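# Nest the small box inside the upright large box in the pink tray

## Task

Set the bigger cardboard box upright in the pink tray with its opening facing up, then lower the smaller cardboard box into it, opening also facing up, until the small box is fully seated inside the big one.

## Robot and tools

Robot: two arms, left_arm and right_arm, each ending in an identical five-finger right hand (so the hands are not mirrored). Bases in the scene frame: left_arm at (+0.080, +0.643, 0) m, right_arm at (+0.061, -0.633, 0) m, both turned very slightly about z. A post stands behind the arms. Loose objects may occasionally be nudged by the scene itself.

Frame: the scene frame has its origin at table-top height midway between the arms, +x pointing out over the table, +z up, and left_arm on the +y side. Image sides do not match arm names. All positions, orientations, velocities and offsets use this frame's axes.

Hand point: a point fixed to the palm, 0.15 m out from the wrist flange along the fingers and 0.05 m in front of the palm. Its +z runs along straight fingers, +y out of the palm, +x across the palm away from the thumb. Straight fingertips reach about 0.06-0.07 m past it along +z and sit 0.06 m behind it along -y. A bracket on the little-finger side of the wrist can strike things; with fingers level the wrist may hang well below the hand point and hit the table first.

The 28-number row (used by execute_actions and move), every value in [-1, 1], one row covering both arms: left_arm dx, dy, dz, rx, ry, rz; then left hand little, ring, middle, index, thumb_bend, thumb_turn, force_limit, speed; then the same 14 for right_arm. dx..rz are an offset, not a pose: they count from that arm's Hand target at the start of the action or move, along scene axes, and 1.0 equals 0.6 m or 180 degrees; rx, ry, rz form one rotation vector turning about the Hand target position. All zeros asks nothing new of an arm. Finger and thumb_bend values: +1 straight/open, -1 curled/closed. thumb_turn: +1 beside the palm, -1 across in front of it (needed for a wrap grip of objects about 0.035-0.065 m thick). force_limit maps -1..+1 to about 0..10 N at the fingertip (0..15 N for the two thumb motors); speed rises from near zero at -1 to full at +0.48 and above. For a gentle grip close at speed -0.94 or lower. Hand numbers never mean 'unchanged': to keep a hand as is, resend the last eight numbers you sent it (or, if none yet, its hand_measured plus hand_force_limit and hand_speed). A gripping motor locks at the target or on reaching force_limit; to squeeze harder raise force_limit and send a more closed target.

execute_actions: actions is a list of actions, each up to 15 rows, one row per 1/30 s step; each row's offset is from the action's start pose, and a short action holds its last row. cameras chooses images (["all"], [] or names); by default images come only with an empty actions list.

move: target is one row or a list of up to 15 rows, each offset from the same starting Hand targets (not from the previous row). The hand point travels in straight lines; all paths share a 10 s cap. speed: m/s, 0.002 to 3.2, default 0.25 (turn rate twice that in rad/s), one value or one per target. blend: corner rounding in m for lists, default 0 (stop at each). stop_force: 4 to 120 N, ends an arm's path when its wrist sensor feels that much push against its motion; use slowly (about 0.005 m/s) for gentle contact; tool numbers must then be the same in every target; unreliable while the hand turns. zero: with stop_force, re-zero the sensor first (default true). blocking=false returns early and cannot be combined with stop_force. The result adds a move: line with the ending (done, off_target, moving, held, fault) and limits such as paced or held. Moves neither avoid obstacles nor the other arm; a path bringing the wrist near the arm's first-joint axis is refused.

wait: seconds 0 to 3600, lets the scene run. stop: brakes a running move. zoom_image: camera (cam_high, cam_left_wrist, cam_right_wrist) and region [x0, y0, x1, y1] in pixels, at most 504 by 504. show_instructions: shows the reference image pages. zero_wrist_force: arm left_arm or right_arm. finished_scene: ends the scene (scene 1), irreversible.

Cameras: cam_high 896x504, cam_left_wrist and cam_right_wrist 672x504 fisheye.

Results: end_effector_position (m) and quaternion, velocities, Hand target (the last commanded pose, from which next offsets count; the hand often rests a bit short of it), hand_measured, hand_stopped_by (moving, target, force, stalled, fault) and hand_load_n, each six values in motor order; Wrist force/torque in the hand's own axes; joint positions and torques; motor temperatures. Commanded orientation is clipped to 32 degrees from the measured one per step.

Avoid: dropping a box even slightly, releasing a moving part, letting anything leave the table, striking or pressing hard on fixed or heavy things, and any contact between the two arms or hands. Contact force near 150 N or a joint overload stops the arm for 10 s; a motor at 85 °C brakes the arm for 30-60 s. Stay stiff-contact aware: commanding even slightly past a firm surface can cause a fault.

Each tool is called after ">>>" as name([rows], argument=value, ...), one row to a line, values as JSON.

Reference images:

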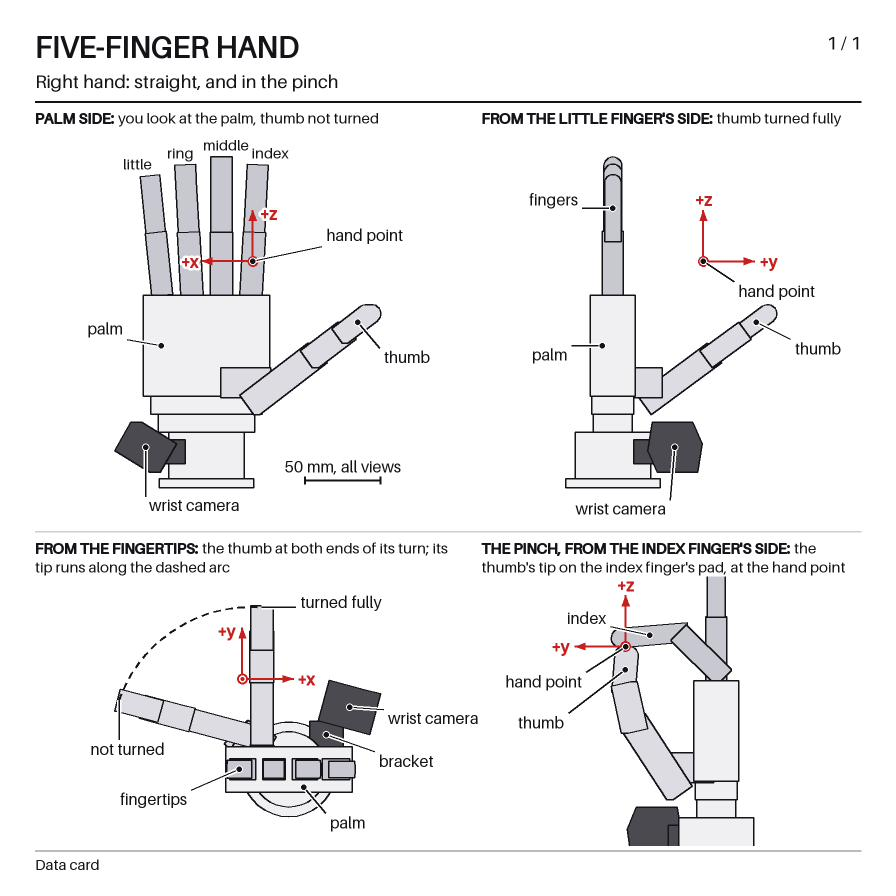

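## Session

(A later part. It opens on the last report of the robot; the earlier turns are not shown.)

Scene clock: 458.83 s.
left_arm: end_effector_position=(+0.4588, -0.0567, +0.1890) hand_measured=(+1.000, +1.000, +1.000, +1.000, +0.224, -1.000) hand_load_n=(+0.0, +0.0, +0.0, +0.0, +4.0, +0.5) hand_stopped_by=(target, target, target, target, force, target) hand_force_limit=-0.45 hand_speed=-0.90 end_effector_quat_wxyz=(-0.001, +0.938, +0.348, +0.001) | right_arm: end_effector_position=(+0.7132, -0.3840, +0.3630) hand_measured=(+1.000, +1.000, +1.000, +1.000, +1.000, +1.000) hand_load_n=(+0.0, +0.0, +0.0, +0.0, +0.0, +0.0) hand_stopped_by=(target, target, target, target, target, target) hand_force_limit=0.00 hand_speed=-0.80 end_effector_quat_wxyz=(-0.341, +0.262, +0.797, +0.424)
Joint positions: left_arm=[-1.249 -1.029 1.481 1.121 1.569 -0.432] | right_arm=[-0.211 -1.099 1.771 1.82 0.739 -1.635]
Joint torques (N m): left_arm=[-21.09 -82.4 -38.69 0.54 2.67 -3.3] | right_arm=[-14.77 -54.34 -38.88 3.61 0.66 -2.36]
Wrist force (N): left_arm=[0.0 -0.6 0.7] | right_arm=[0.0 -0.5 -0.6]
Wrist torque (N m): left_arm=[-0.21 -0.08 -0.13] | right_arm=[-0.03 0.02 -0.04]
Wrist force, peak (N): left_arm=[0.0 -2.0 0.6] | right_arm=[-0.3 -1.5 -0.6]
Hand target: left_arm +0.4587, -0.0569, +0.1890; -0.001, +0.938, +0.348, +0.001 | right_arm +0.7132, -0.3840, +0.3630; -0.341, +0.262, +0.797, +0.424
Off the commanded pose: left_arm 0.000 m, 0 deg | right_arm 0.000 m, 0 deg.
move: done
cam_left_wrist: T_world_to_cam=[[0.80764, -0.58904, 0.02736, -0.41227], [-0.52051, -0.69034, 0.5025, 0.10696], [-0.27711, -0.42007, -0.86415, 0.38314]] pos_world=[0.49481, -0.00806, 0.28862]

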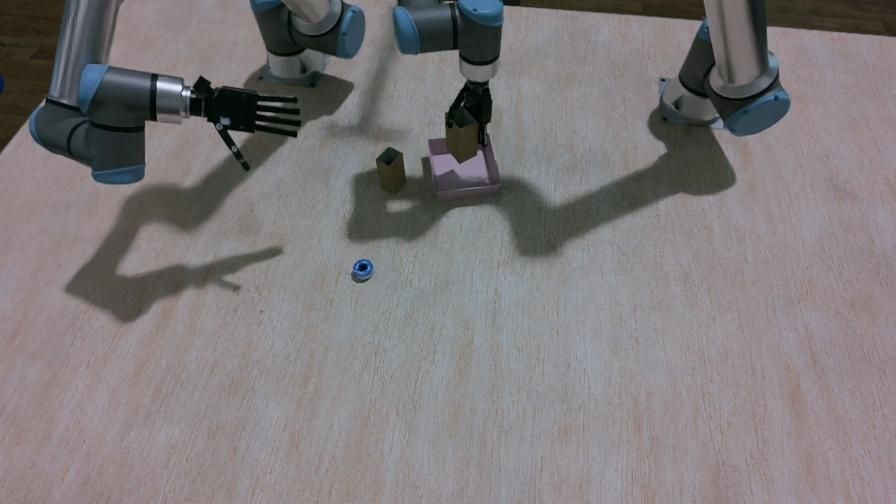

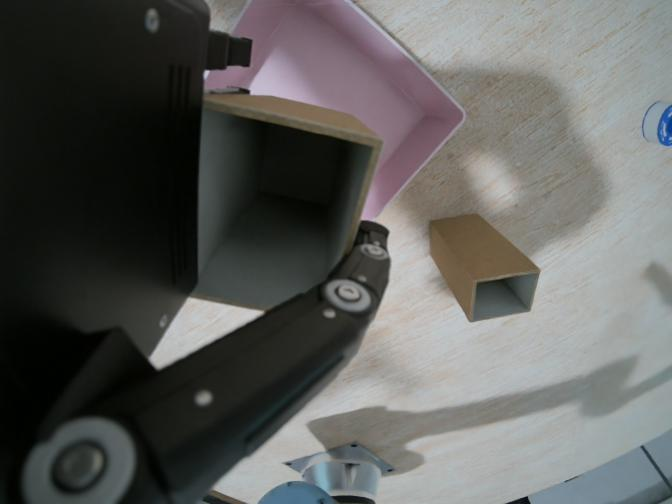

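>>> move(target=[0.008,-0.005,-0.118,0,0,0,1,1,1,1,-0.8,-1,-0.45,-0.9,0,0,0,0,0,0,1,1,1,1,1,1,0,-0.8], speed=0.1, cameras=["cam_high"])

>>> zoom_image(camera="cam_high", region=[400, 90, 520, 210])

>>> move(target=[0,0,-0.025,0,0,0,1,1,1,1,-0.8,-1,-0.45,-0.9,0,0,0,0,0,0,1,1,1,1,1,1,0,-0.8], speed=0.006, stop_force=4, cameras=["cam_high","cam_left_wrist"])

>>> zoom_image(camera="cam_high", region=[400, 90, 520, 210])

Scene clock: 483.20 s.
left_arm: end_effector_position=(+0.4635, -0.0597, +0.1180) hand_measured=(+1.000, +1.000, +1.000, +1.000, +0.224, -1.000) hand_load_n=(+0.0, +0.0, +0.0, +0.0, +4.0, +0.0) hand_stopped_by=(target, target, target, target, force, target) hand_force_limit=-0.45 hand_speed=-0.90 end_effector_quat_wxyz=(-0.001, +0.938, +0.348, +0.001) | right_arm: end_effector_position=(+0.7132, -0.3840, +0.3630) hand_measured=(+1.000, +1.000, +1.000, +1.000, +1.000, +1.000) hand_load_n=(+0.0, +0.0, +0.0, +0.0, +0.0, +0.0) hand_stopped_by=(target, target, target, target, target, target) hand_force_limit=0.00 hand_speed=-0.80 end_effector_quat_wxyz=(-0.341, +0.262, +0.797, +0.424)
Joint positions: left_arm=[-1.243 -0.966 1.517 1.021 1.57 -0.427] | right_arm=[-0.211 -1.099 1.771 1.82 0.739 -1.635]
Joint torques (N m): left_arm=[6.34 -104.17 -44.76 7 2.75 1.92] | right_arm=[-14.9 -55.84 -37.96 3.37 0.73 -2.36]
Wrist force (N): left_arm=[-0.4 -0.7 0.6] | right_arm=[-0.3 -0.5 -0.6]
Wrist torque (N m): left_arm=[-0.22 -0.02 -0.25] | right_arm=[-0.03 0.09 -0.07]
Wrist force, peak (N): left_arm=[0.0 -0.6 1.8] | right_arm=[-0.3 -1.2 -0.6]
Hand target: left_arm +0.4635, -0.0599, +0.1182; -0.001, +0.938, +0.348, +0.001 | right_arm +0.7132, -0.3840, +0.3630; -0.341, +0.262, +0.797, +0.424
Off the commanded pose: left_arm 0.000 m, 0 deg | right_arm 0.000 m, 0 deg.
move: done

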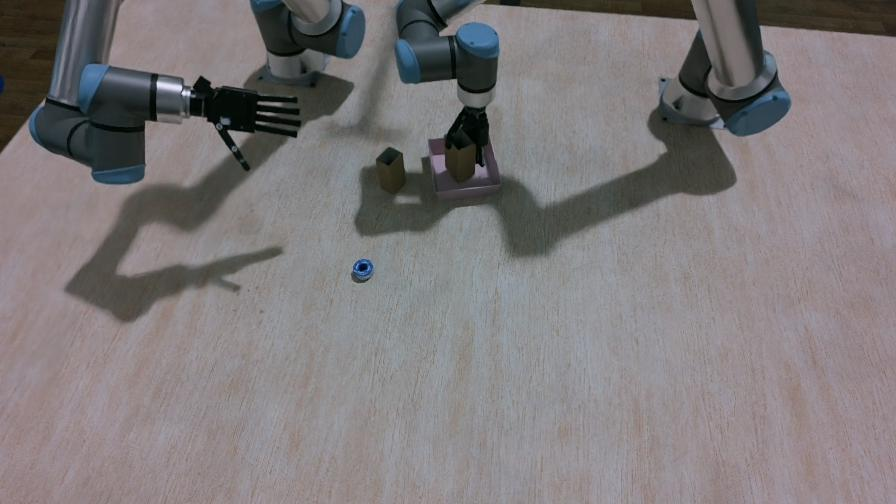

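Scaled by 4.200 from the camera's image (finer frame: 1280x720).

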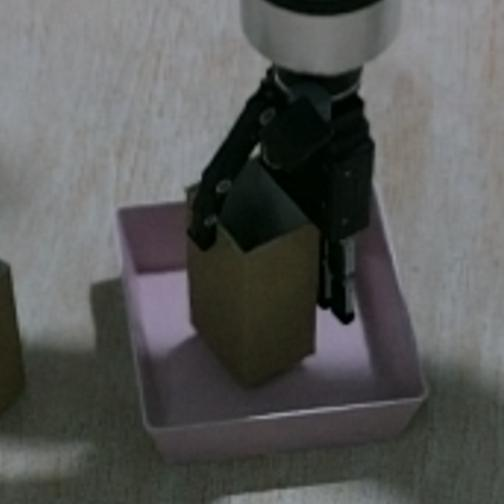

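Scene clock: 486.60 s.
left_arm: end_effector_position=(+0.4635, -0.0599, +0.1064) hand_measured=(+1.000, +1.000, +1.000, +1.000, +0.224, -1.000) hand_load_n=(+0.0, +0.0, -0.5, +0.0, +4.0, +0.0) hand_stopped_by=(target, target, target, target, force, target) hand_force_limit=-0.45 hand_speed=-0.90 end_effector_quat_wxyz=(-0.001, +0.938, +0.348, +0.001) | right_arm: end_effector_position=(+0.7132, -0.3840, +0.3630) hand_measured=(+1.000, +1.000, +1.000, +1.000, +1.000, +1.000) hand_load_n=(+0.0, +0.0, +0.0, +0.0, +0.0, +0.0) hand_stopped_by=(target, target, target, target, target, target) hand_force_limit=0.00 hand_speed=-0.80 end_effector_quat_wxyz=(-0.341, +0.262, +0.797, +0.424)
Joint positions: left_arm=[-1.244 -0.956 1.524 1.005 1.57 -0.427] | right_arm=[-0.211 -1.099 1.771 1.82 0.739 -1.635]
Joint torques (N m): left_arm=[-15.23 -101.97 -42.15 6.78 -0.11 -2.61] | right_arm=[-15.11 -53.53 -37.98 3.43 0.48 -2.42]
Wrist force (N): left_arm=[-0.3 -0.9 0.8] | right_arm=[-0.3 -0.6 -0.5]
Wrist torque (N m): left_arm=[-0.27 -0.04 -0.25] | right_arm=[-0.05 0.08 -0.06]
Wrist force, peak (N): left_arm=[0.5 0.1 -4.6] | right_arm=[-0.7 -1.1 -0.6]
Hand target: left_arm +0.4635, -0.0599, +0.1064; -0.001, +0.938, +0.348, +0.001 (not the last commanded pose) | right_arm +0.7132, -0.3840, +0.3630; -0.341, +0.262, +0.797, +0.424
Off the commanded pose: left_arm 0.003 m, 0 deg | right_arm 0.000 m, 0 deg.
move: contact (left_arm)
cam_left_wrist: T_world_to_cam=[[0.8076, -0.58909, 0.02737, -0.41554], [-0.52051, -0.69023, 0.50264, 0.14869], [-0.27721, -0.42018, -0.86406, 0.31177]] pos_world=[0.49941, -0.01116, 0.20602]

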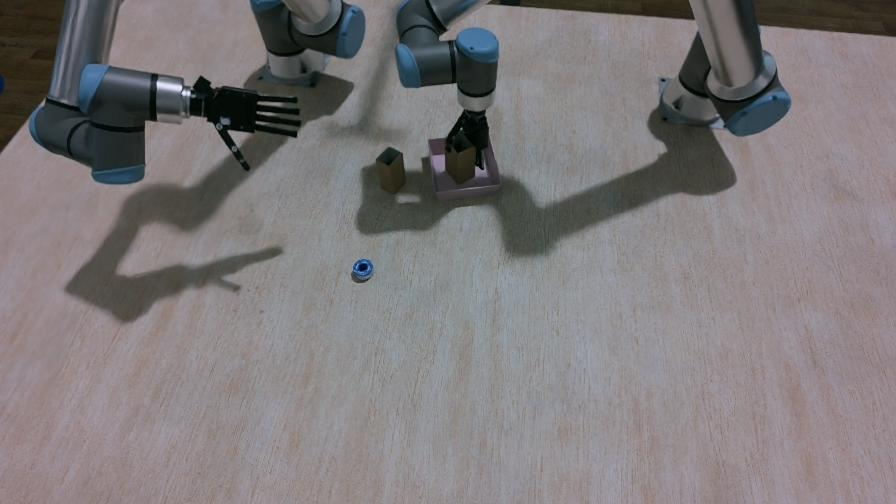

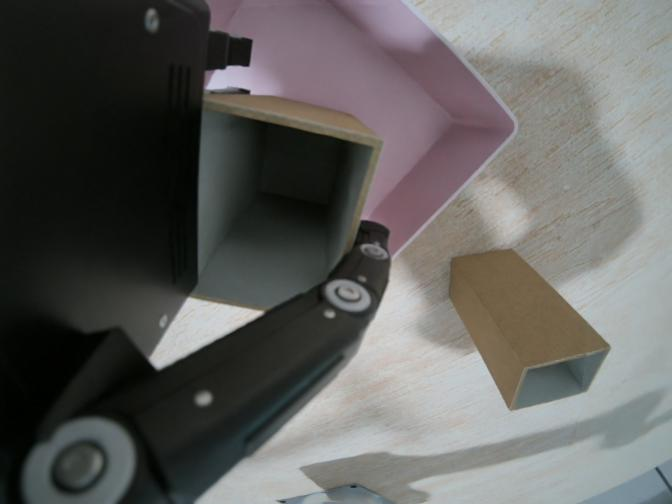

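Scaled by 4.200 from the camera's image (finer frame: 1280x720).

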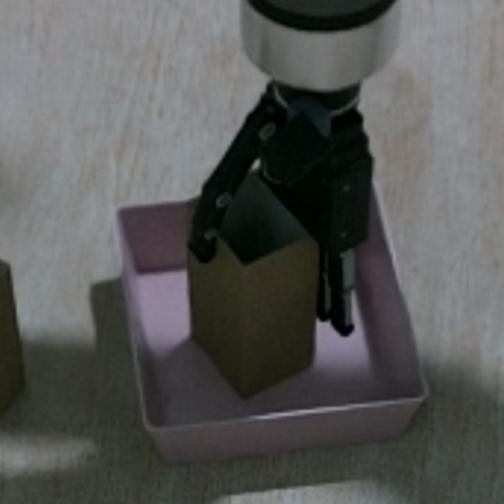

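>>> move(target=[0,0,-0.0013,0,0,0,1,1,1,1,-0.8,-1,-0.45,-0.9,0,0,0,0,0,0,1,1,1,1,1,1,0,-0.8], speed=0.005)

>>> move(target=[0,0,0,0,0,0,1,1,1,1,0.5,-1,-0.45,-0.93,0,0,0,0,0,0,1,1,1,1,1,1,0,-0.8], cameras=["cam_high","cam_left_wrist"])

Scene clock: 494.10 s.
left_arm: end_effector_position=(+0.4635, -0.0599, +0.1057) hand_measured=(+1.000, +1.000, +1.000, +1.000, +0.224, -1.000) hand_load_n=(+0.0, +0.0, +0.0, +0.0, +4.5, +0.5) hand_stopped_by=(target, target, target, target, force, target) hand_force_limit=-0.45 hand_speed=-0.90 end_effector_quat_wxyz=(-0.001, +0.938, +0.348, +0.001) | right_arm: end_effector_position=(+0.7132, -0.3840, +0.3630) hand_measured=(+1.000, +1.000, +1.000, +1.000, +1.000, +1.000) hand_load_n=(+0.0, +0.0, +0.0, +0.0, +0.0, +0.0) hand_stopped_by=(target, target, target, target, target, target) hand_force_limit=0.00 hand_speed=-0.80 end_effector_quat_wxyz=(-0.341, +0.262, +0.797, +0.424)
Joint positions: left_arm=[-1.244 -0.955 1.524 1.003 1.57 -0.427] | right_arm=[-0.211 -1.099 1.771 1.82 0.739 -1.635]
Joint torques (N m): left_arm=[-14.29 -68.4 -19.97 0.24 -0.11 -2.33] | right_arm=[-15.64 -57.86 -38.75 3.49 0.77 -2.28]
Wrist force (N): left_arm=[-0.4 0.3 -5.3] | right_arm=[-0.2 -0.8 -0.9]
Wrist torque (N m): left_arm=[0.00 0.01 -0.22] | right_arm=[-0.06 0.08 -0.06]
Wrist force, peak (N): left_arm=[0.5 -2.0 -6.7] | right_arm=[-0.3 -1.0 -1.2]
Hand target: left_arm +0.4635, -0.0599, +0.1056; -0.001, +0.938, +0.348, +0.001 | right_arm +0.7132, -0.3840, +0.3630; -0.341, +0.262, +0.797, +0.424
Off the commanded pose: left_arm 0.000 m, 0 deg | right_arm 0.000 m, 0 deg.
move: done

Scene clock: 497.07 s.
left_arm: end_effector_position=(+0.4635, -0.0599, +0.1056) hand_measured=(+1.000, +1.000, +1.000, +1.000, +0.500, -1.000) hand_load_n=(+0.0, +0.0, +0.0, +0.0, +0.0, +0.0) hand_stopped_by=(target, target, target, target, target, target) hand_force_limit=-0.45 hand_speed=-0.93 end_effector_quat_wxyz=(-0.001, +0.938, +0.348, +0.001) | right_arm: end_effector_position=(+0.7132, -0.3840, +0.3630) hand_measured=(+1.000, +1.000, +1.000, +1.000, +1.000, +1.000) hand_load_n=(+0.0, +0.0, +0.0, +0.0, +0.0, +0.0) hand_stopped_by=(target, target, target, target, target, target) hand_force_limit=0.00 hand_speed=-0.80 end_effector_quat_wxyz=(-0.341, +0.262, +0.797, +0.424)
Joint positions: left_arm=[-1.244 -0.955 1.524 1.003 1.57 -0.427] | right_arm=[-0.211 -1.099 1.771 1.82 0.739 -1.635]
Joint torques (N m): left_arm=[-14.74 -96.68 -41.55 4.37 -0.09 -2.36] | right_arm=[-14.18 -56.36 -37.72 3.35 0.58 -2.43]
Wrist force (N): left_arm=[-0.2 -0.7 0.3] | right_arm=[-0.4 -0.6 -0.8]
Wrist torque (N m): left_arm=[-0.20 -0.03 -0.24] | right_arm=[-0.03 0.11 -0.08]
Wrist force, peak (N): left_arm=[-0.5 -0.1 -5.8] | right_arm=[-0.9 -1.0 -0.8]
Hand target: left_arm +0.4635, -0.0599, +0.1056; -0.001, +0.938, +0.348, +0.001 | right_arm +0.7132, -0.3840, +0.3630; -0.341, +0.262, +0.797, +0.424
Off the commanded pose: left_arm 0.000 m, 0 deg | right_arm 0.000 m, 0 deg.
move: done
cam_left_wrist: T_world_to_cam=[[0.8076, -0.58909, 0.02737, -0.41552], [-0.52051, -0.69023, 0.50264, 0.14904], [-0.27721, -0.42018, -0.86406, 0.31117]] pos_world=[0.49941, -0.01116, 0.20532]

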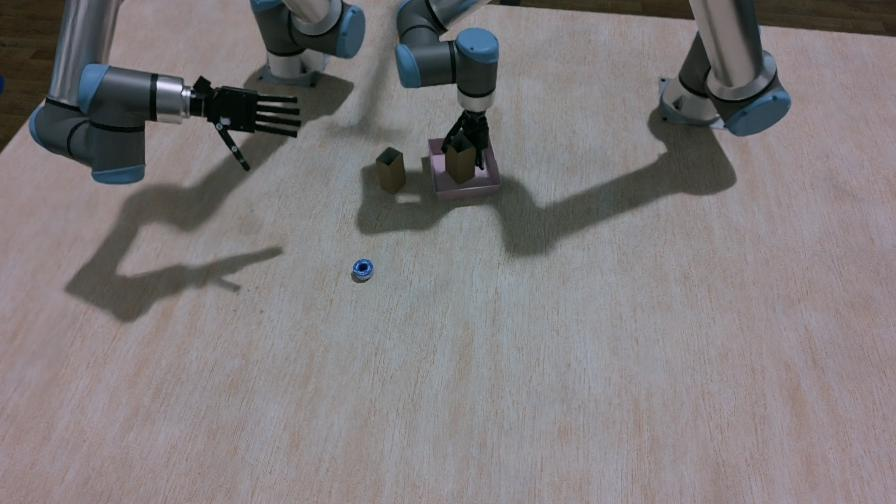

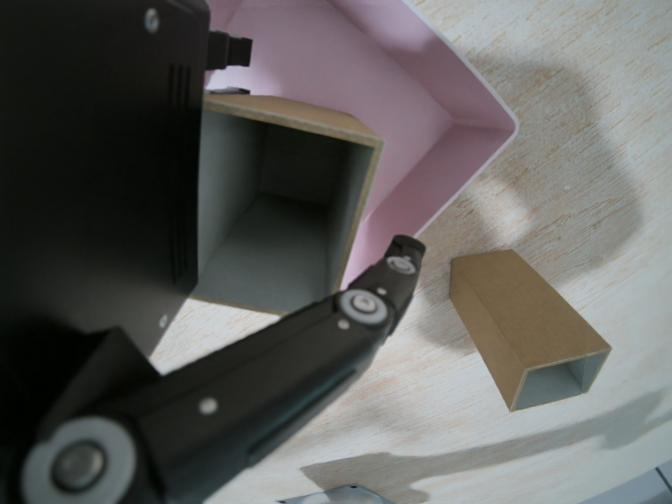

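>>> move([
  [0,0,0.2,0,0,0,1,1,1,1,1,-1,-0.45,-0.5,0,0,0,0,0,0,1,1,1,1,1,1,0,-0.8],
  [0.1275,-0.15,0.2,0,0,0,1,1,1,1,1,-1,-0.45,-0.5,0,0,0,0,0,0,1,1,1,1,1,1,0,-0.8],
], speed=[0.1,0.25], blend=0.01, cameras=["cam_high","cam_left_wrist"])

>>> zoom_image(camera="cam_left_wrist", region=[180, 80, 580, 380])

>>> zoom_image(camera="cam_high", region=[360, 90, 540, 210])

Scene clock: 582.07 s.
left_arm: end_effector_position=(+0.5401, -0.1497, +0.2256) hand_measured=(+1.000, +1.000, +1.000, +1.000, +1.000, -1.000) hand_load_n=(+0.0, +0.0, +0.0, +0.0, +0.0, +0.0) hand_stopped_by=(target, target, target, target, target, target) hand_force_limit=-0.45 hand_speed=-0.50 end_effector_quat_wxyz=(-0.001, +0.938, +0.348, +0.001) | right_arm: end_effector_position=(+0.7132, -0.3840, +0.3630) hand_measured=(+1.000, +1.000, +1.000, +1.000, +1.000, +1.000) hand_load_n=(+0.0, +0.0, +0.0, +0.0, +0.0, +0.0) hand_stopped_by=(target, target, target, target, target, target) hand_force_limit=0.00 hand_speed=-0.80 end_effector_quat_wxyz=(-0.341, +0.262, +0.797, +0.424)
Joint positions: left_arm=[-1.185 -0.853 1.118 1.308 1.569 -0.369] | right_arm=[-0.211 -1.099 1.771 1.82 0.739 -1.635]
Joint torques (N m): left_arm=[-19.43 -91.11 -49.09 1.87 4.04 -3.22] | right_arm=[-13.15 -58.56 -37.46 3.41 0.42 -2.45]
Wrist force (N): left_arm=[-0.2 -0.4 0.2] | right_arm=[0.1 -0.6 -0.9]
Wrist torque (N m): left_arm=[-0.15 -0.03 -0.14] | right_arm=[-0.02 0.05 -0.05]
Wrist force, peak (N): left_arm=[0.2 -2.8 -0.6] | right_arm=[-0.8 -0.6 -1.2]
Hand target: left_arm +0.5400, -0.1499, +0.2256; -0.001, +0.938, +0.348, +0.001 | right_arm +0.7132, -0.3840, +0.3630; -0.341, +0.262, +0.797, +0.424
Off the commanded pose: left_arm 0.000 m, 0 deg | right_arm 0.000 m, 0 deg.
move: done
cam_left_wrist: T_world_to_cam=[[0.80762, -0.58908, 0.02729, -0.53354], [-0.5205, -0.69032, 0.50254, 0.06668], [-0.2772, -0.42006, -0.86412, 0.39829]] pos_world=[0.57601, -0.10096, 0.32522]

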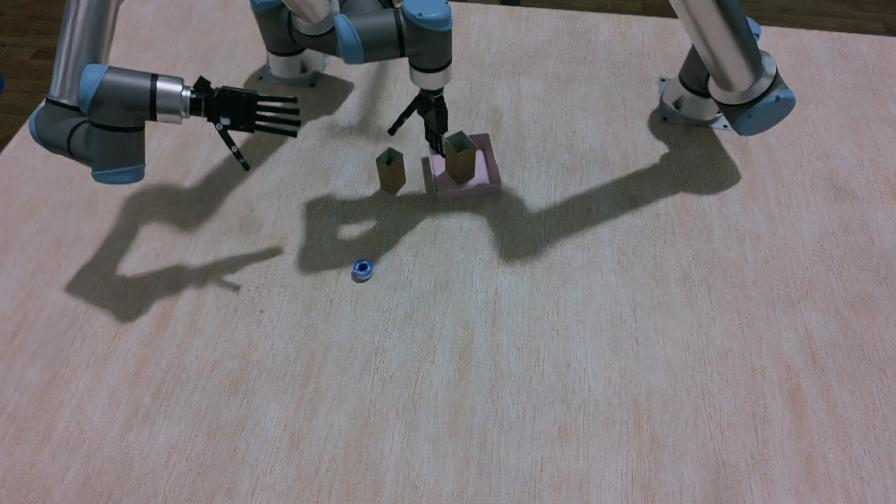

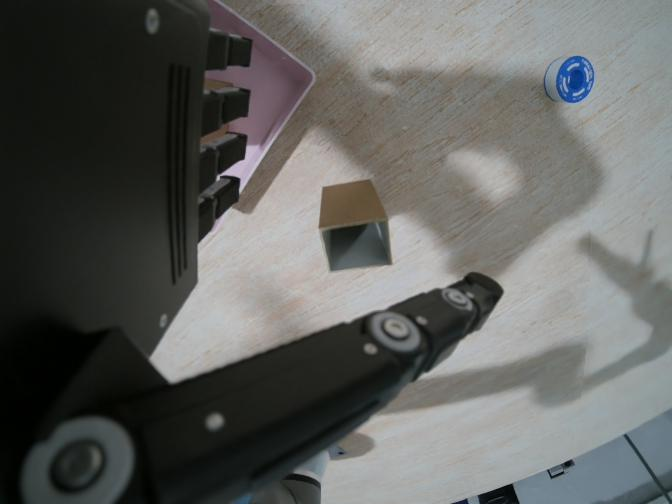

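Scaled by 1.260 from the camera's image (finer frame: 960x720).

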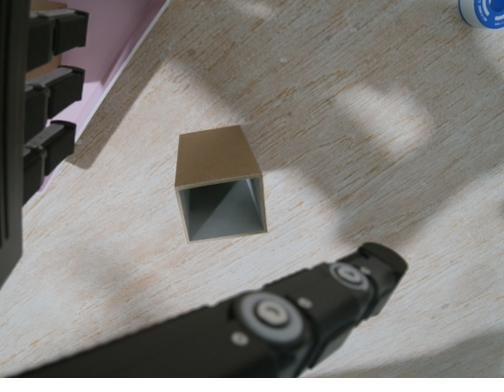

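Scaled by 2.800 from the camera's image (finer frame: 1280x720).

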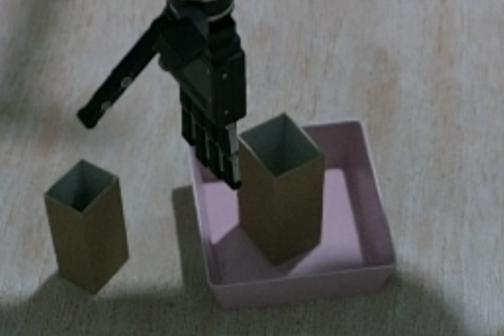

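>>> move([
  [0,-0.04,0.15,0,0,0,1,1,1,1,1,-1,-0.45,-0.5,0,0,0,0,0,0,1,1,1,1,1,1,0,-0.8],
  [0,-0.1,0.15,-0.0412,0.3716,0.5584,1,1,1,1,1,-1,-0.45,-0.5,0,0,0,0,0,0,1,1,1,1,1,1,0,-0.8],
], speed=[0.2,0.4], blend=0.02, cameras=["cam_high","cam_left_wrist"])

Scene clock: 663.97 s.
left_arm: end_effector_position=(+0.5400, -0.2098, +0.3156) hand_measured=(+1.000, +1.000, +1.000, +1.000, +1.000, -1.000) hand_load_n=(+0.0, +0.0, +0.0, +0.0, +0.0, +0.0) hand_stopped_by=(target, target, target, target, target, target) hand_force_limit=-0.45 hand_speed=-0.50 end_effector_quat_wxyz=(-0.118, +0.211, +0.849, -0.470) | right_arm: end_effector_position=(+0.7132, -0.3840, +0.3630) hand_measured=(+1.000, +1.000, +1.000, +1.000, +1.000, +1.000) hand_load_n=(+0.0, +0.0, +0.0, +0.0, +0.0, +0.0) hand_stopped_by=(target, target, target, target, target, target) hand_force_limit=0.00 hand_speed=-0.80 end_effector_quat_wxyz=(-0.341, +0.262, +0.797, +0.424)
Joint positions: left_arm=[-1.068 -0.955 1.115 0.662 2.331 -2.507] | right_arm=[-0.211 -1.099 1.771 1.82 0.739 -1.635]
Joint torques (N m): left_arm=[-8.68 -87.19 -48.78 0.15 5 -2.81] | right_arm=[-14.42 -53.94 -37.45 3.34 0.43 -2.29]
Wrist force (N): left_arm=[-1.2 0.7 -0.2] | right_arm=[-0.4 -0.4 -0.9]
Wrist torque (N m): left_arm=[0.08 0.13 -0.36] | right_arm=[0.01 0.11 -0.07]
Wrist force, peak (N): left_arm=[0.5 -1.1 2.7] | right_arm=[-0.3 -0.1 -1.6]
Hand target: left_arm +0.5400, -0.2099, +0.3156; -0.118, +0.211, +0.849, -0.470 | right_arm +0.7132, -0.3840, +0.3630; -0.341, +0.262, +0.797, +0.424
Off the commanded pose: left_arm 0.000 m, 0 deg | right_arm 0.000 m, 0 deg.
move: done
cam_left_wrist: T_world_to_cam=[[0.05017, 0.58478, -0.80964, 0.34811], [0.99163, 0.06739, 0.11013, -0.55384], [0.11896, -0.80839, -0.5765, 0.06465]] pos_world=[0.52405, -0.11397, 0.38011]

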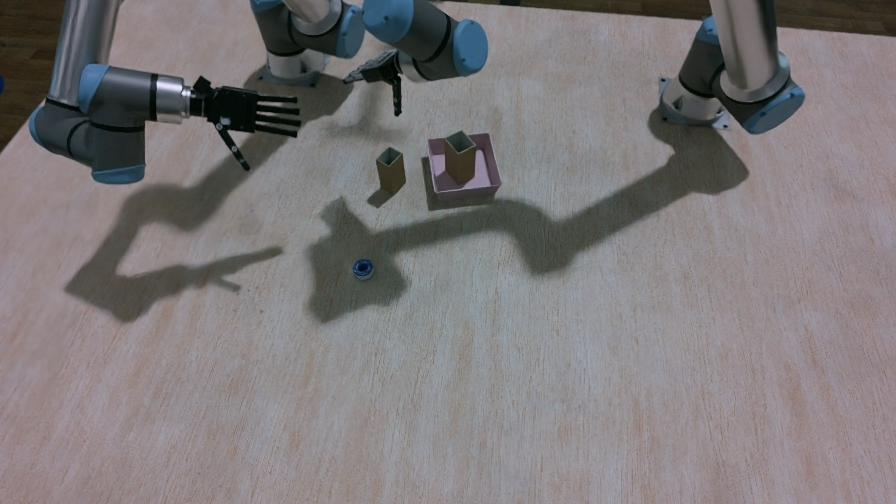

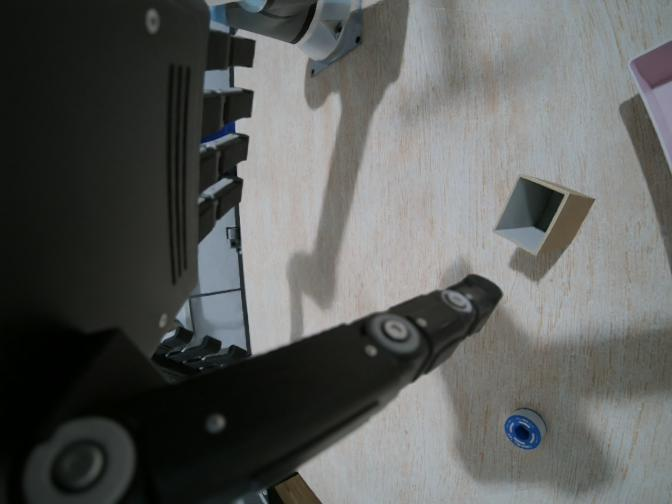

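>>> zoom_image(camera="cam_left_wrist", region=[440, 130, 640, 300])

Scaled by 2.520 from the camera's image (finer frame: 960x720).

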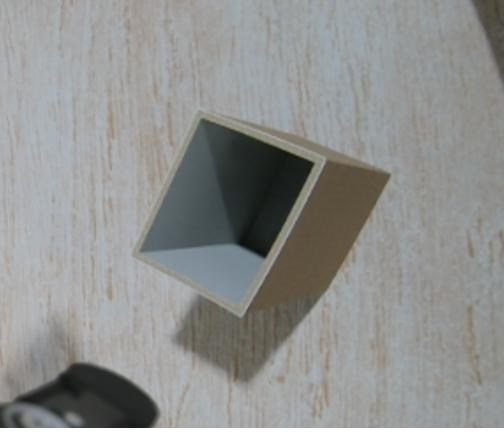

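>>> move(target=[-0.005,0.005,-0.2593,0,0,0.011,1,1,0.29,0.29,1,-1,-0.45,-0.5,0,0,0,0,0,0,1,1,1,1,1,1,0,-0.8], speed=0.2, cameras=["cam_high","cam_left_wrist"])

>>> zoom_image(camera="cam_left_wrist", region=[200, 80, 560, 350])

>>> zoom_image(camera="cam_high", region=[340, 80, 480, 220])

Scene clock: 688.00 s.
left_arm: end_effector_position=(+0.5370, -0.2069, +0.1600) hand_measured=(+1.000, +1.000, +0.290, +0.290, +1.000, -1.000) hand_load_n=(+0.0, +0.0, +0.5, +0.0, +0.0, +0.0) hand_stopped_by=(target, target, target, target, target, target) hand_force_limit=-0.45 hand_speed=-0.50 end_effector_quat_wxyz=(-0.110, +0.196, +0.852, -0.472) | right_arm: end_effector_position=(+0.7132, -0.3840, +0.3630) hand_measured=(+1.000, +1.000, +1.000, +1.000, +1.000, +1.000) hand_load_n=(+0.0, +0.0, +0.0, +0.0, +0.0, +0.0) hand_stopped_by=(target, target, target, target, target, target) hand_force_limit=0.00 hand_speed=-0.80 end_effector_quat_wxyz=(-0.341, +0.262, +0.797, +0.424)
Joint positions: left_arm=[-1.075 -0.901 1.305 0.39 2.302 -2.549] | right_arm=[-0.211 -1.099 1.771 1.82 0.739 -1.635]
Joint torques (N m): left_arm=[-5.36 -106.23 -42.92 1.57 5.59 3.66] | right_arm=[-12.42 -55.28 -37.8 3.11 0.71 -2.69]
Wrist force (N): left_arm=[-1.3 0.9 0.1] | right_arm=[-0.4 -0.5 -0.8]
Wrist torque (N m): left_arm=[0.11 0.14 -0.25] | right_arm=[-0.01 0.11 -0.07]
Wrist force, peak (N): left_arm=[-1.4 2.9 1.1] | right_arm=[-0.2 -1.1 -1.1]
Hand target: left_arm +0.5370, -0.2069, +0.1600; -0.110, +0.196, +0.852, -0.472 | right_arm +0.7132, -0.3840, +0.3630; -0.341, +0.262, +0.797, +0.424
Off the commanded pose: left_arm 0.000 m, 0 deg | right_arm 0.000 m, 0 deg.
move: done
cam_left_wrist: T_world_to_cam=[[0.02961, 0.58634, -0.80952, 0.23181], [0.9887, 0.10186, 0.10994, -0.52517], [0.14692, -0.80364, -0.5767, -0.03639]] pos_world=[0.51772, -0.11167, 0.22441]

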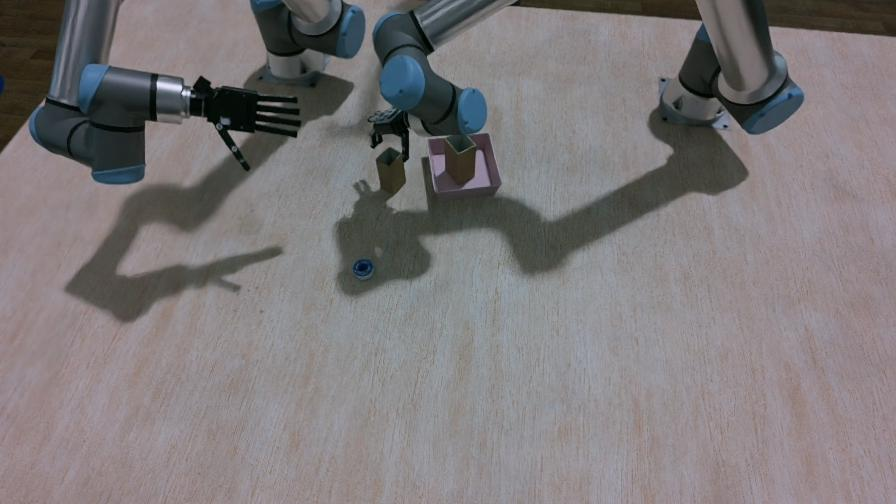

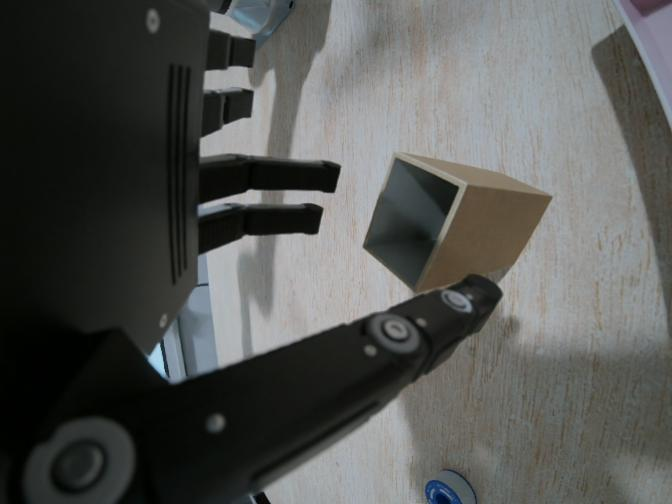

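Scaled by 1.400 from the camera's image (finer frame: 960x720).

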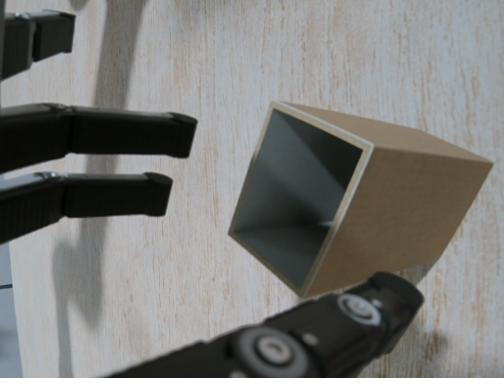

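Scaled by 3.600 from the camera's image (finer frame: 1280x720).

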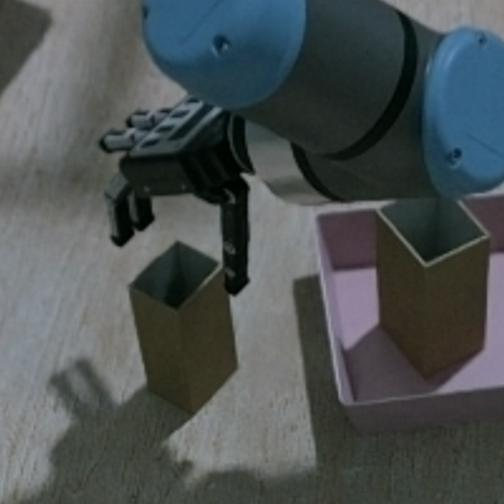

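>>> move(target=[-0.0028,0,-0.04,0,0,-0.0055,1,1,0.29,0.29,1,-1,-0.45,-0.5,0,0,0,0,0,0,1,1,1,1,1,1,0,-0.8], speed=0.1, cameras=["cam_high","cam_left_wrist"])

>>> zoom_image(camera="cam_left_wrist", region=[200, 80, 560, 350])

>>> zoom_image(camera="cam_high", region=[340, 80, 480, 220])

Scene clock: 707.90 s.
left_arm: end_effector_position=(+0.5352, -0.2068, +0.1358) hand_measured=(+1.000, +1.000, +0.290, +0.290, +1.000, -1.000) hand_load_n=(+0.0, +0.0, +0.0, +0.0, +0.5, +0.0) hand_stopped_by=(target, target, target, target, target, target) hand_force_limit=-0.45 hand_speed=-0.50 end_effector_quat_wxyz=(-0.114, +0.204, +0.851, -0.471) end_effector_velocity=(+0.000, +0.000, +0.005) end_effector_angular_velocity=(+0.001, +0.000, +0.004) | right_arm: end_effector_position=(+0.7132, -0.3840, +0.3630) hand_measured=(+1.000, +1.000, +1.000, +1.000, +1.000, +1.000) hand_load_n=(+0.0, +0.0, +0.0, +0.0, +0.0, +0.0) hand_stopped_by=(target, target, target, target, target, target) hand_force_limit=0.00 hand_speed=-0.80 end_effector_quat_wxyz=(-0.341, +0.262, +0.797, +0.424)
Joint positions: left_arm=[-1.074 -0.88 1.316 0.369 2.316 -2.53] | right_arm=[-0.211 -1.099 1.771 1.82 0.739 -1.635]
Joint velocities: left_arm=[-0.001 -0.004 -0.003 0.005 -0.004 -0.004] | right_arm=[within noise]
Joint torques (N m): left_arm=[10.4 -112.24 -47.52 5.3 -2.86 -2.92] | right_arm=[-12.03 -55.78 -37.42 2.96 0.64 -2.41]
Wrist force (N): left_arm=[-1.2 0.9 -0.3] | right_arm=[0.3 -0.4 -0.5]
Wrist torque (N m): left_arm=[0.13 0.12 -0.34] | right_arm=[-0.02 -0.01 -0.03]
Wrist force, peak (N): left_arm=[-1.2 2.1 0.7] | right_arm=[-1.2 -0.9 -0.4]
Hand target: left_arm +0.5353, -0.2069, +0.1360; -0.114, +0.204, +0.851, -0.471 | right_arm +0.7132, -0.3840, +0.3630; -0.341, +0.262, +0.797, +0.424
Off the commanded pose: left_arm 0.000 m, 0 deg | right_arm 0.000 m, 0 deg.
move: done
cam_left_wrist: T_world_to_cam=[[0.04007, 0.58541, -0.80975, 0.20649], [0.99037, 0.08423, 0.1099, -0.52528], [0.13254, -0.80635, -0.57639, -0.04289]] pos_world=[0.51764, -0.11122, 0.20021]

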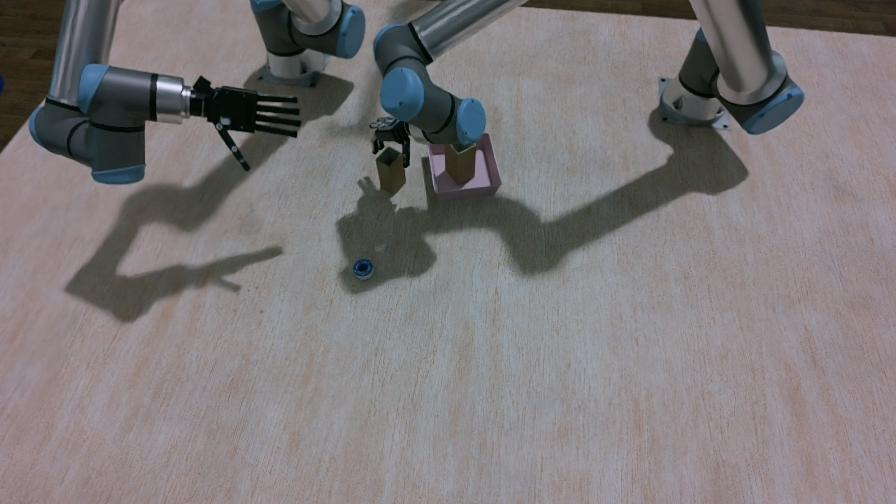

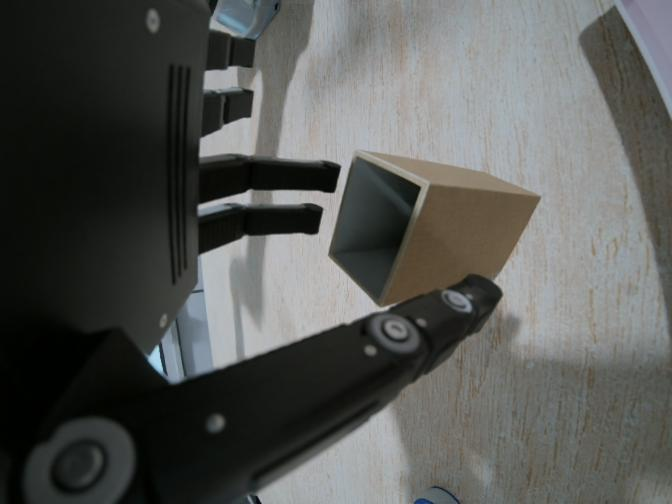

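Scaled by 1.400 from the camera's image (finer frame: 960x720).

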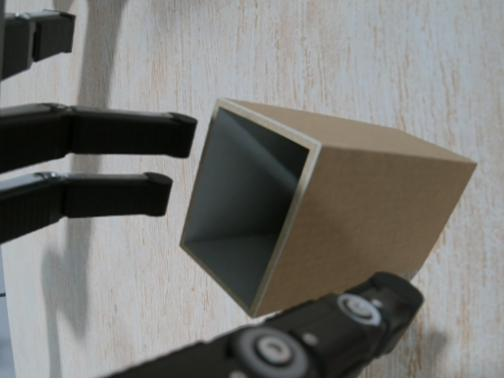

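Scaled by 3.600 from the camera's image (finer frame: 1280x720).

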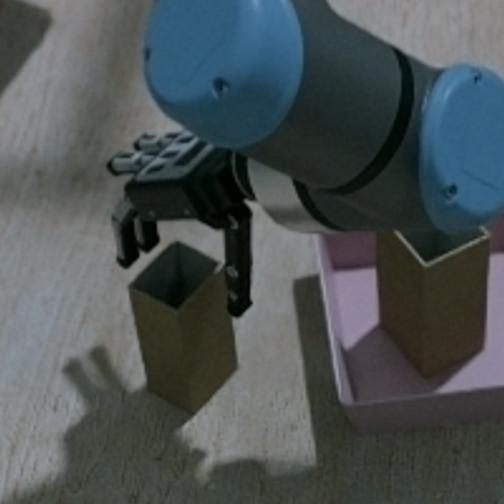

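>>> move(target=[0,0,-0.0317,0,0,0,1,1,0.29,0.29,1,-1,-0.45,-0.5,0,0,0,0,0,0,1,1,1,1,1,1,0,-0.8], speed=0.03, stop_force=5, cameras=["cam_high","cam_left_wrist"])

>>> zoom_image(camera="cam_left_wrist", region=[200, 80, 560, 350])

>>> zoom_image(camera="cam_high", region=[340, 80, 480, 220])

Scene clock: 738.60 s.
left_arm: end_effector_position=(+0.5353, -0.2069, +0.1170) hand_measured=(+1.000, +1.000, +0.290, +0.290, +1.000, -1.000) hand_load_n=(+0.0, +0.0, +0.0, +0.0, +0.0, +0.0) hand_stopped_by=(target, target, target, target, target, target) hand_force_limit=-0.45 hand_speed=-0.50 end_effector_quat_wxyz=(-0.114, +0.204, +0.851, -0.471) | right_arm: end_effector_position=(+0.7132, -0.3840, +0.3630) hand_measured=(+1.000, +1.000, +1.000, +1.000, +1.000, +1.000) hand_load_n=(+0.0, +0.0, +0.0, +0.0, +0.0, +0.0) hand_stopped_by=(target, target, target, target, target, target) hand_force_limit=0.00 hand_speed=-0.80 end_effector_quat_wxyz=(-0.341, +0.262, +0.797, +0.424)
Joint positions: left_arm=[-1.074 -0.866 1.328 0.343 2.315 -2.531] | right_arm=[-0.211 -1.099 1.771 1.82 0.739 -1.635]
Joint torques (N m): left_arm=[-12.83 -114.27 -46.57 4.44 -2.79 -2] | right_arm=[-12.21 -56.11 -36.95 3.01 0.51 -2.34]
Wrist force (N): left_arm=[-1.3 1.0 -0.2] | right_arm=[0.1 -0.4 -0.8]
Wrist torque (N m): left_arm=[0.12 0.13 -0.29] | right_arm=[0.01 0.02 -0.03]
Wrist force, peak (N): left_arm=[-1.5 1.4 0.0] | right_arm=[-0.7 -1.3 -0.6]
Hand target: left_arm +0.5353, -0.2069, +0.1170; -0.114, +0.204, +0.851, -0.471 | right_arm +0.7132, -0.3840, +0.3630; -0.341, +0.262, +0.797, +0.424
Off the commanded pose: left_arm 0.000 m, 0 deg | right_arm 0.000 m, 0 deg.
move: done
cam_left_wrist: T_world_to_cam=[[0.03989, 0.58557, -0.80964, 0.19149], [0.99032, 0.08464, 0.11001, -0.52327], [0.13295, -0.80619, -0.57652, -0.05393]] pos_world=[0.51774, -0.11132, 0.18151]

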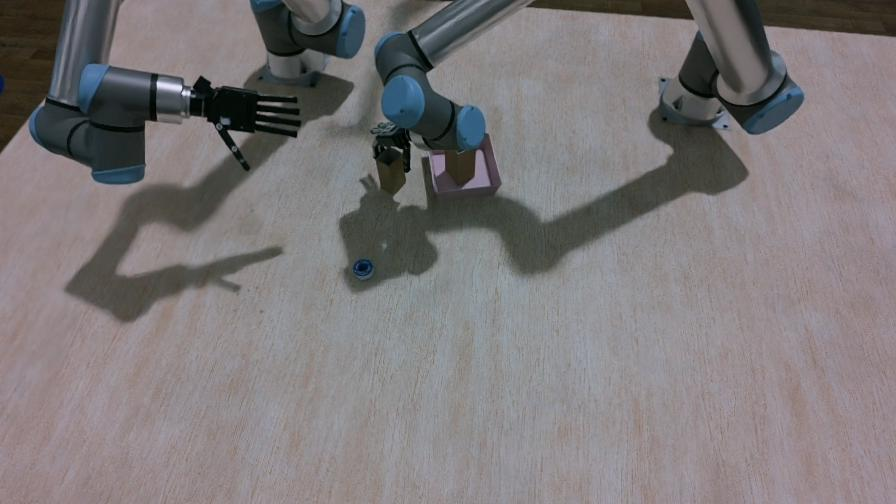

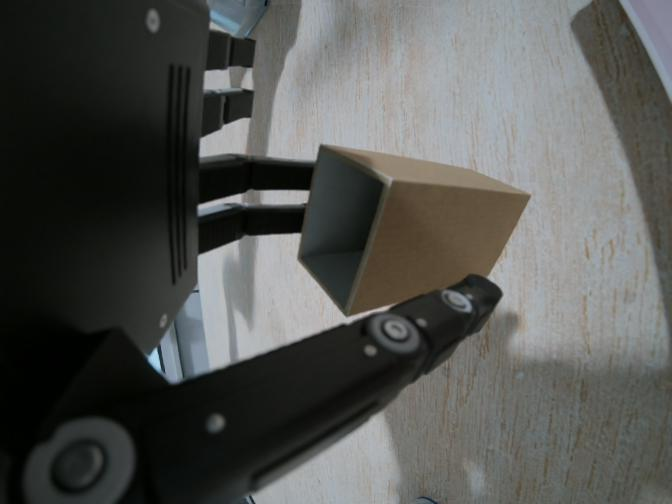

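Scaled by 1.400 from the camera's image (finer frame: 960x720).

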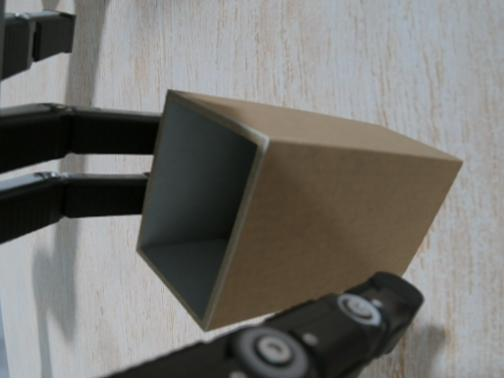

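Scaled by 3.600 from the camera's image (finer frame: 1280x720).

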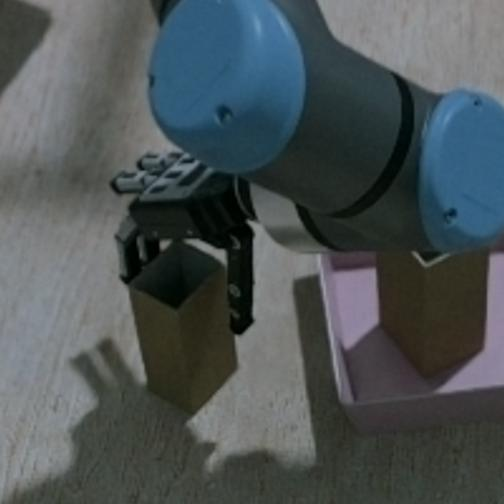

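>>> move(target=[0.0034,0.0067,0,0,0,0,1,1,0.29,0.29,0.6,-1,-0.7,-0.8,0,0,0,0,0,0,1,1,1,1,1,1,0,-0.8], speed=0.02)

>>> move(target=[0,0,0,0,0,0,1,1,0.29,0.29,-0.1,-1,-0.7,-0.92,0,0,0,0,0,0,1,1,1,1,1,1,0,-0.8], cameras=["cam_high","cam_left_wrist"])

>>> zoom_image(camera="cam_left_wrist", region=[200, 80, 560, 350])

>>> zoom_image(camera="cam_high", region=[340, 80, 480, 220])

Scene clock: 755.53 s.
left_arm: end_effector_position=(+0.5374, -0.2028, +0.1170) hand_measured=(+1.000, +1.000, +0.290, +0.290, +0.600, -1.000) hand_load_n=(+0.0, +0.0, +0.0, +0.0, +0.0, +0.0) hand_stopped_by=(target, target, target, target, target, target) hand_force_limit=-0.70 hand_speed=-0.80 end_effector_quat_wxyz=(-0.114, +0.204, +0.851, -0.471) | right_arm: end_effector_position=(+0.7132, -0.3840, +0.3630) hand_measured=(+1.000, +1.000, +1.000, +1.000, +1.000, +1.000) hand_load_n=(+0.0, +0.0, +0.0, +0.0, +0.0, +0.0) hand_stopped_by=(target, target, target, target, target, target) hand_force_limit=0.00 hand_speed=-0.80 end_effector_quat_wxyz=(-0.341, +0.262, +0.797, +0.424)
Joint positions: left_arm=[-1.07 -0.868 1.332 0.344 2.318 -2.527] | right_arm=[-0.211 -1.099 1.771 1.82 0.739 -1.635]
Joint torques (N m): left_arm=[-16.3 -85.68 -46.74 1.25 -2.63 -2.94] | right_arm=[-13.52 -55.79 -37.44 2.92 0.68 -2.07]
Wrist force (N): left_arm=[-1.2 0.8 -0.2] | right_arm=[-0.2 -0.8 -0.3]
Wrist torque (N m): left_arm=[0.11 0.12 -0.40] | right_arm=[-0.09 0.06 -0.07]
Wrist force, peak (N): left_arm=[-1.5 1.4 0.0] | right_arm=[-0.6 -1.1 -0.7]
Hand target: left_arm +0.5374, -0.2028, +0.1170; -0.114, +0.204, +0.851, -0.471 | right_arm +0.7132, -0.3840, +0.3630; -0.341, +0.262, +0.797, +0.424
Off the commanded pose: left_arm 0.000 m, 0 deg | right_arm 0.000 m, 0 deg.
move: done

Scene clock: 758.00 s.
left_arm: end_effector_position=(+0.5374, -0.2028, +0.1170) hand_measured=(+1.000, +1.000, +0.290, +0.290, +0.344, -1.000) hand_load_n=(+0.0, +0.0, +1.0, +0.5, +2.0, +0.0) hand_stopped_by=(target, target, target, target, force, target) hand_force_limit=-0.70 hand_speed=-0.92 end_effector_quat_wxyz=(-0.114, +0.204, +0.851, -0.471) | right_arm: end_effector_position=(+0.7132, -0.3840, +0.3630) hand_measured=(+1.000, +1.000, +1.000, +1.000, +1.000, +1.000) hand_load_n=(+0.0, +0.0, +0.0, +0.0, +0.5, +0.0) hand_stopped_by=(target, target, target, target, target, target) hand_force_limit=0.00 hand_speed=-0.80 end_effector_quat_wxyz=(-0.341, +0.262, +0.797, +0.424)
Joint positions: left_arm=[-1.07 -0.868 1.332 0.344 2.318 -2.527] | right_arm=[-0.211 -1.099 1.771 1.82 0.739 -1.635]
Joint torques (N m): left_arm=[-16.78 -85.6 -45.57 0.08 -2.53 -2.84] | right_arm=[-12.79 -57.78 -37.55 2.78 0.9 -2.31]
Wrist force (N): left_arm=[-1.1 1.2 -0.2] | right_arm=[-0.4 -0.8 -0.9]
Wrist torque (N m): left_arm=[0.15 0.11 -0.38] | right_arm=[-0.05 0.11 -0.08]
Wrist force, peak (N): left_arm=[-1.3 1.5 -0.2] | right_arm=[-0.3 -1.1 -0.9]
Hand target: left_arm +0.5374, -0.2028, +0.1170; -0.114, +0.204, +0.851, -0.471 | right_arm +0.7132, -0.3840, +0.3630; -0.341, +0.262, +0.797, +0.424
Off the commanded pose: left_arm 0.000 m, 0 deg | right_arm 0.000 m, 0 deg.
move: done
cam_left_wrist: T_world_to_cam=[[0.03989, 0.58557, -0.80964, 0.18901], [0.99032, 0.08464, 0.11001, -0.5256], [0.13295, -0.80619, -0.57652, -0.05089]] pos_world=[0.51974, -0.10722, 0.18151]

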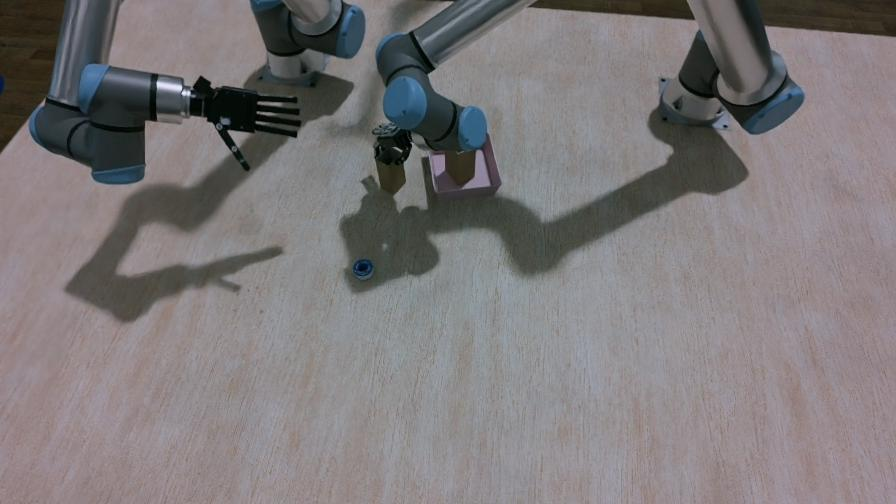

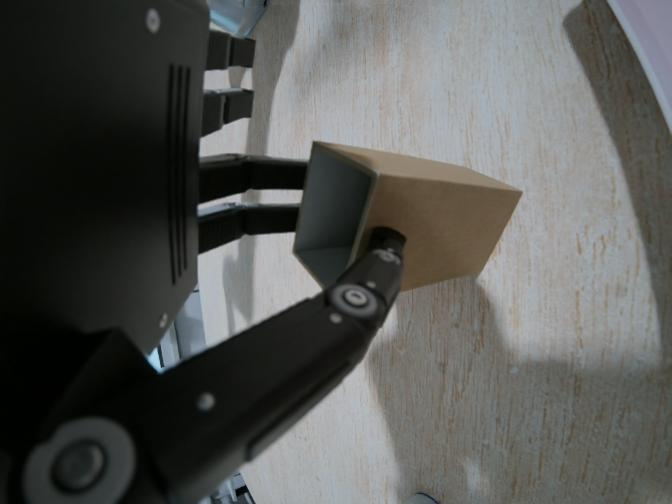

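Scaled by 1.400 from the camera's image (finer frame: 960x720).

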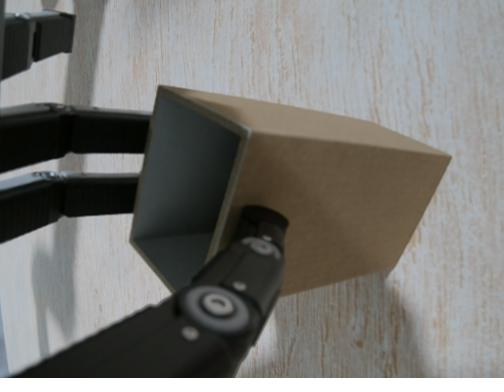

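Scaled by 3.600 from the camera's image (finer frame: 1280x720).

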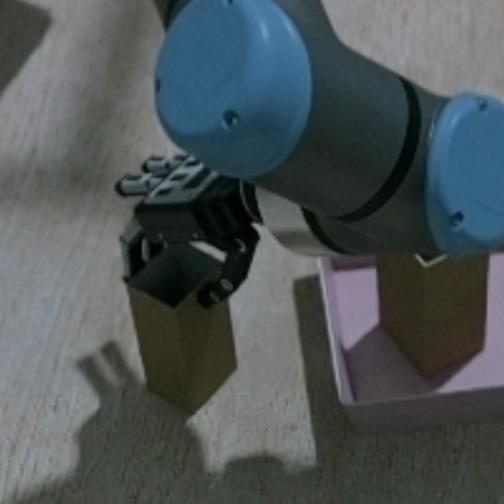

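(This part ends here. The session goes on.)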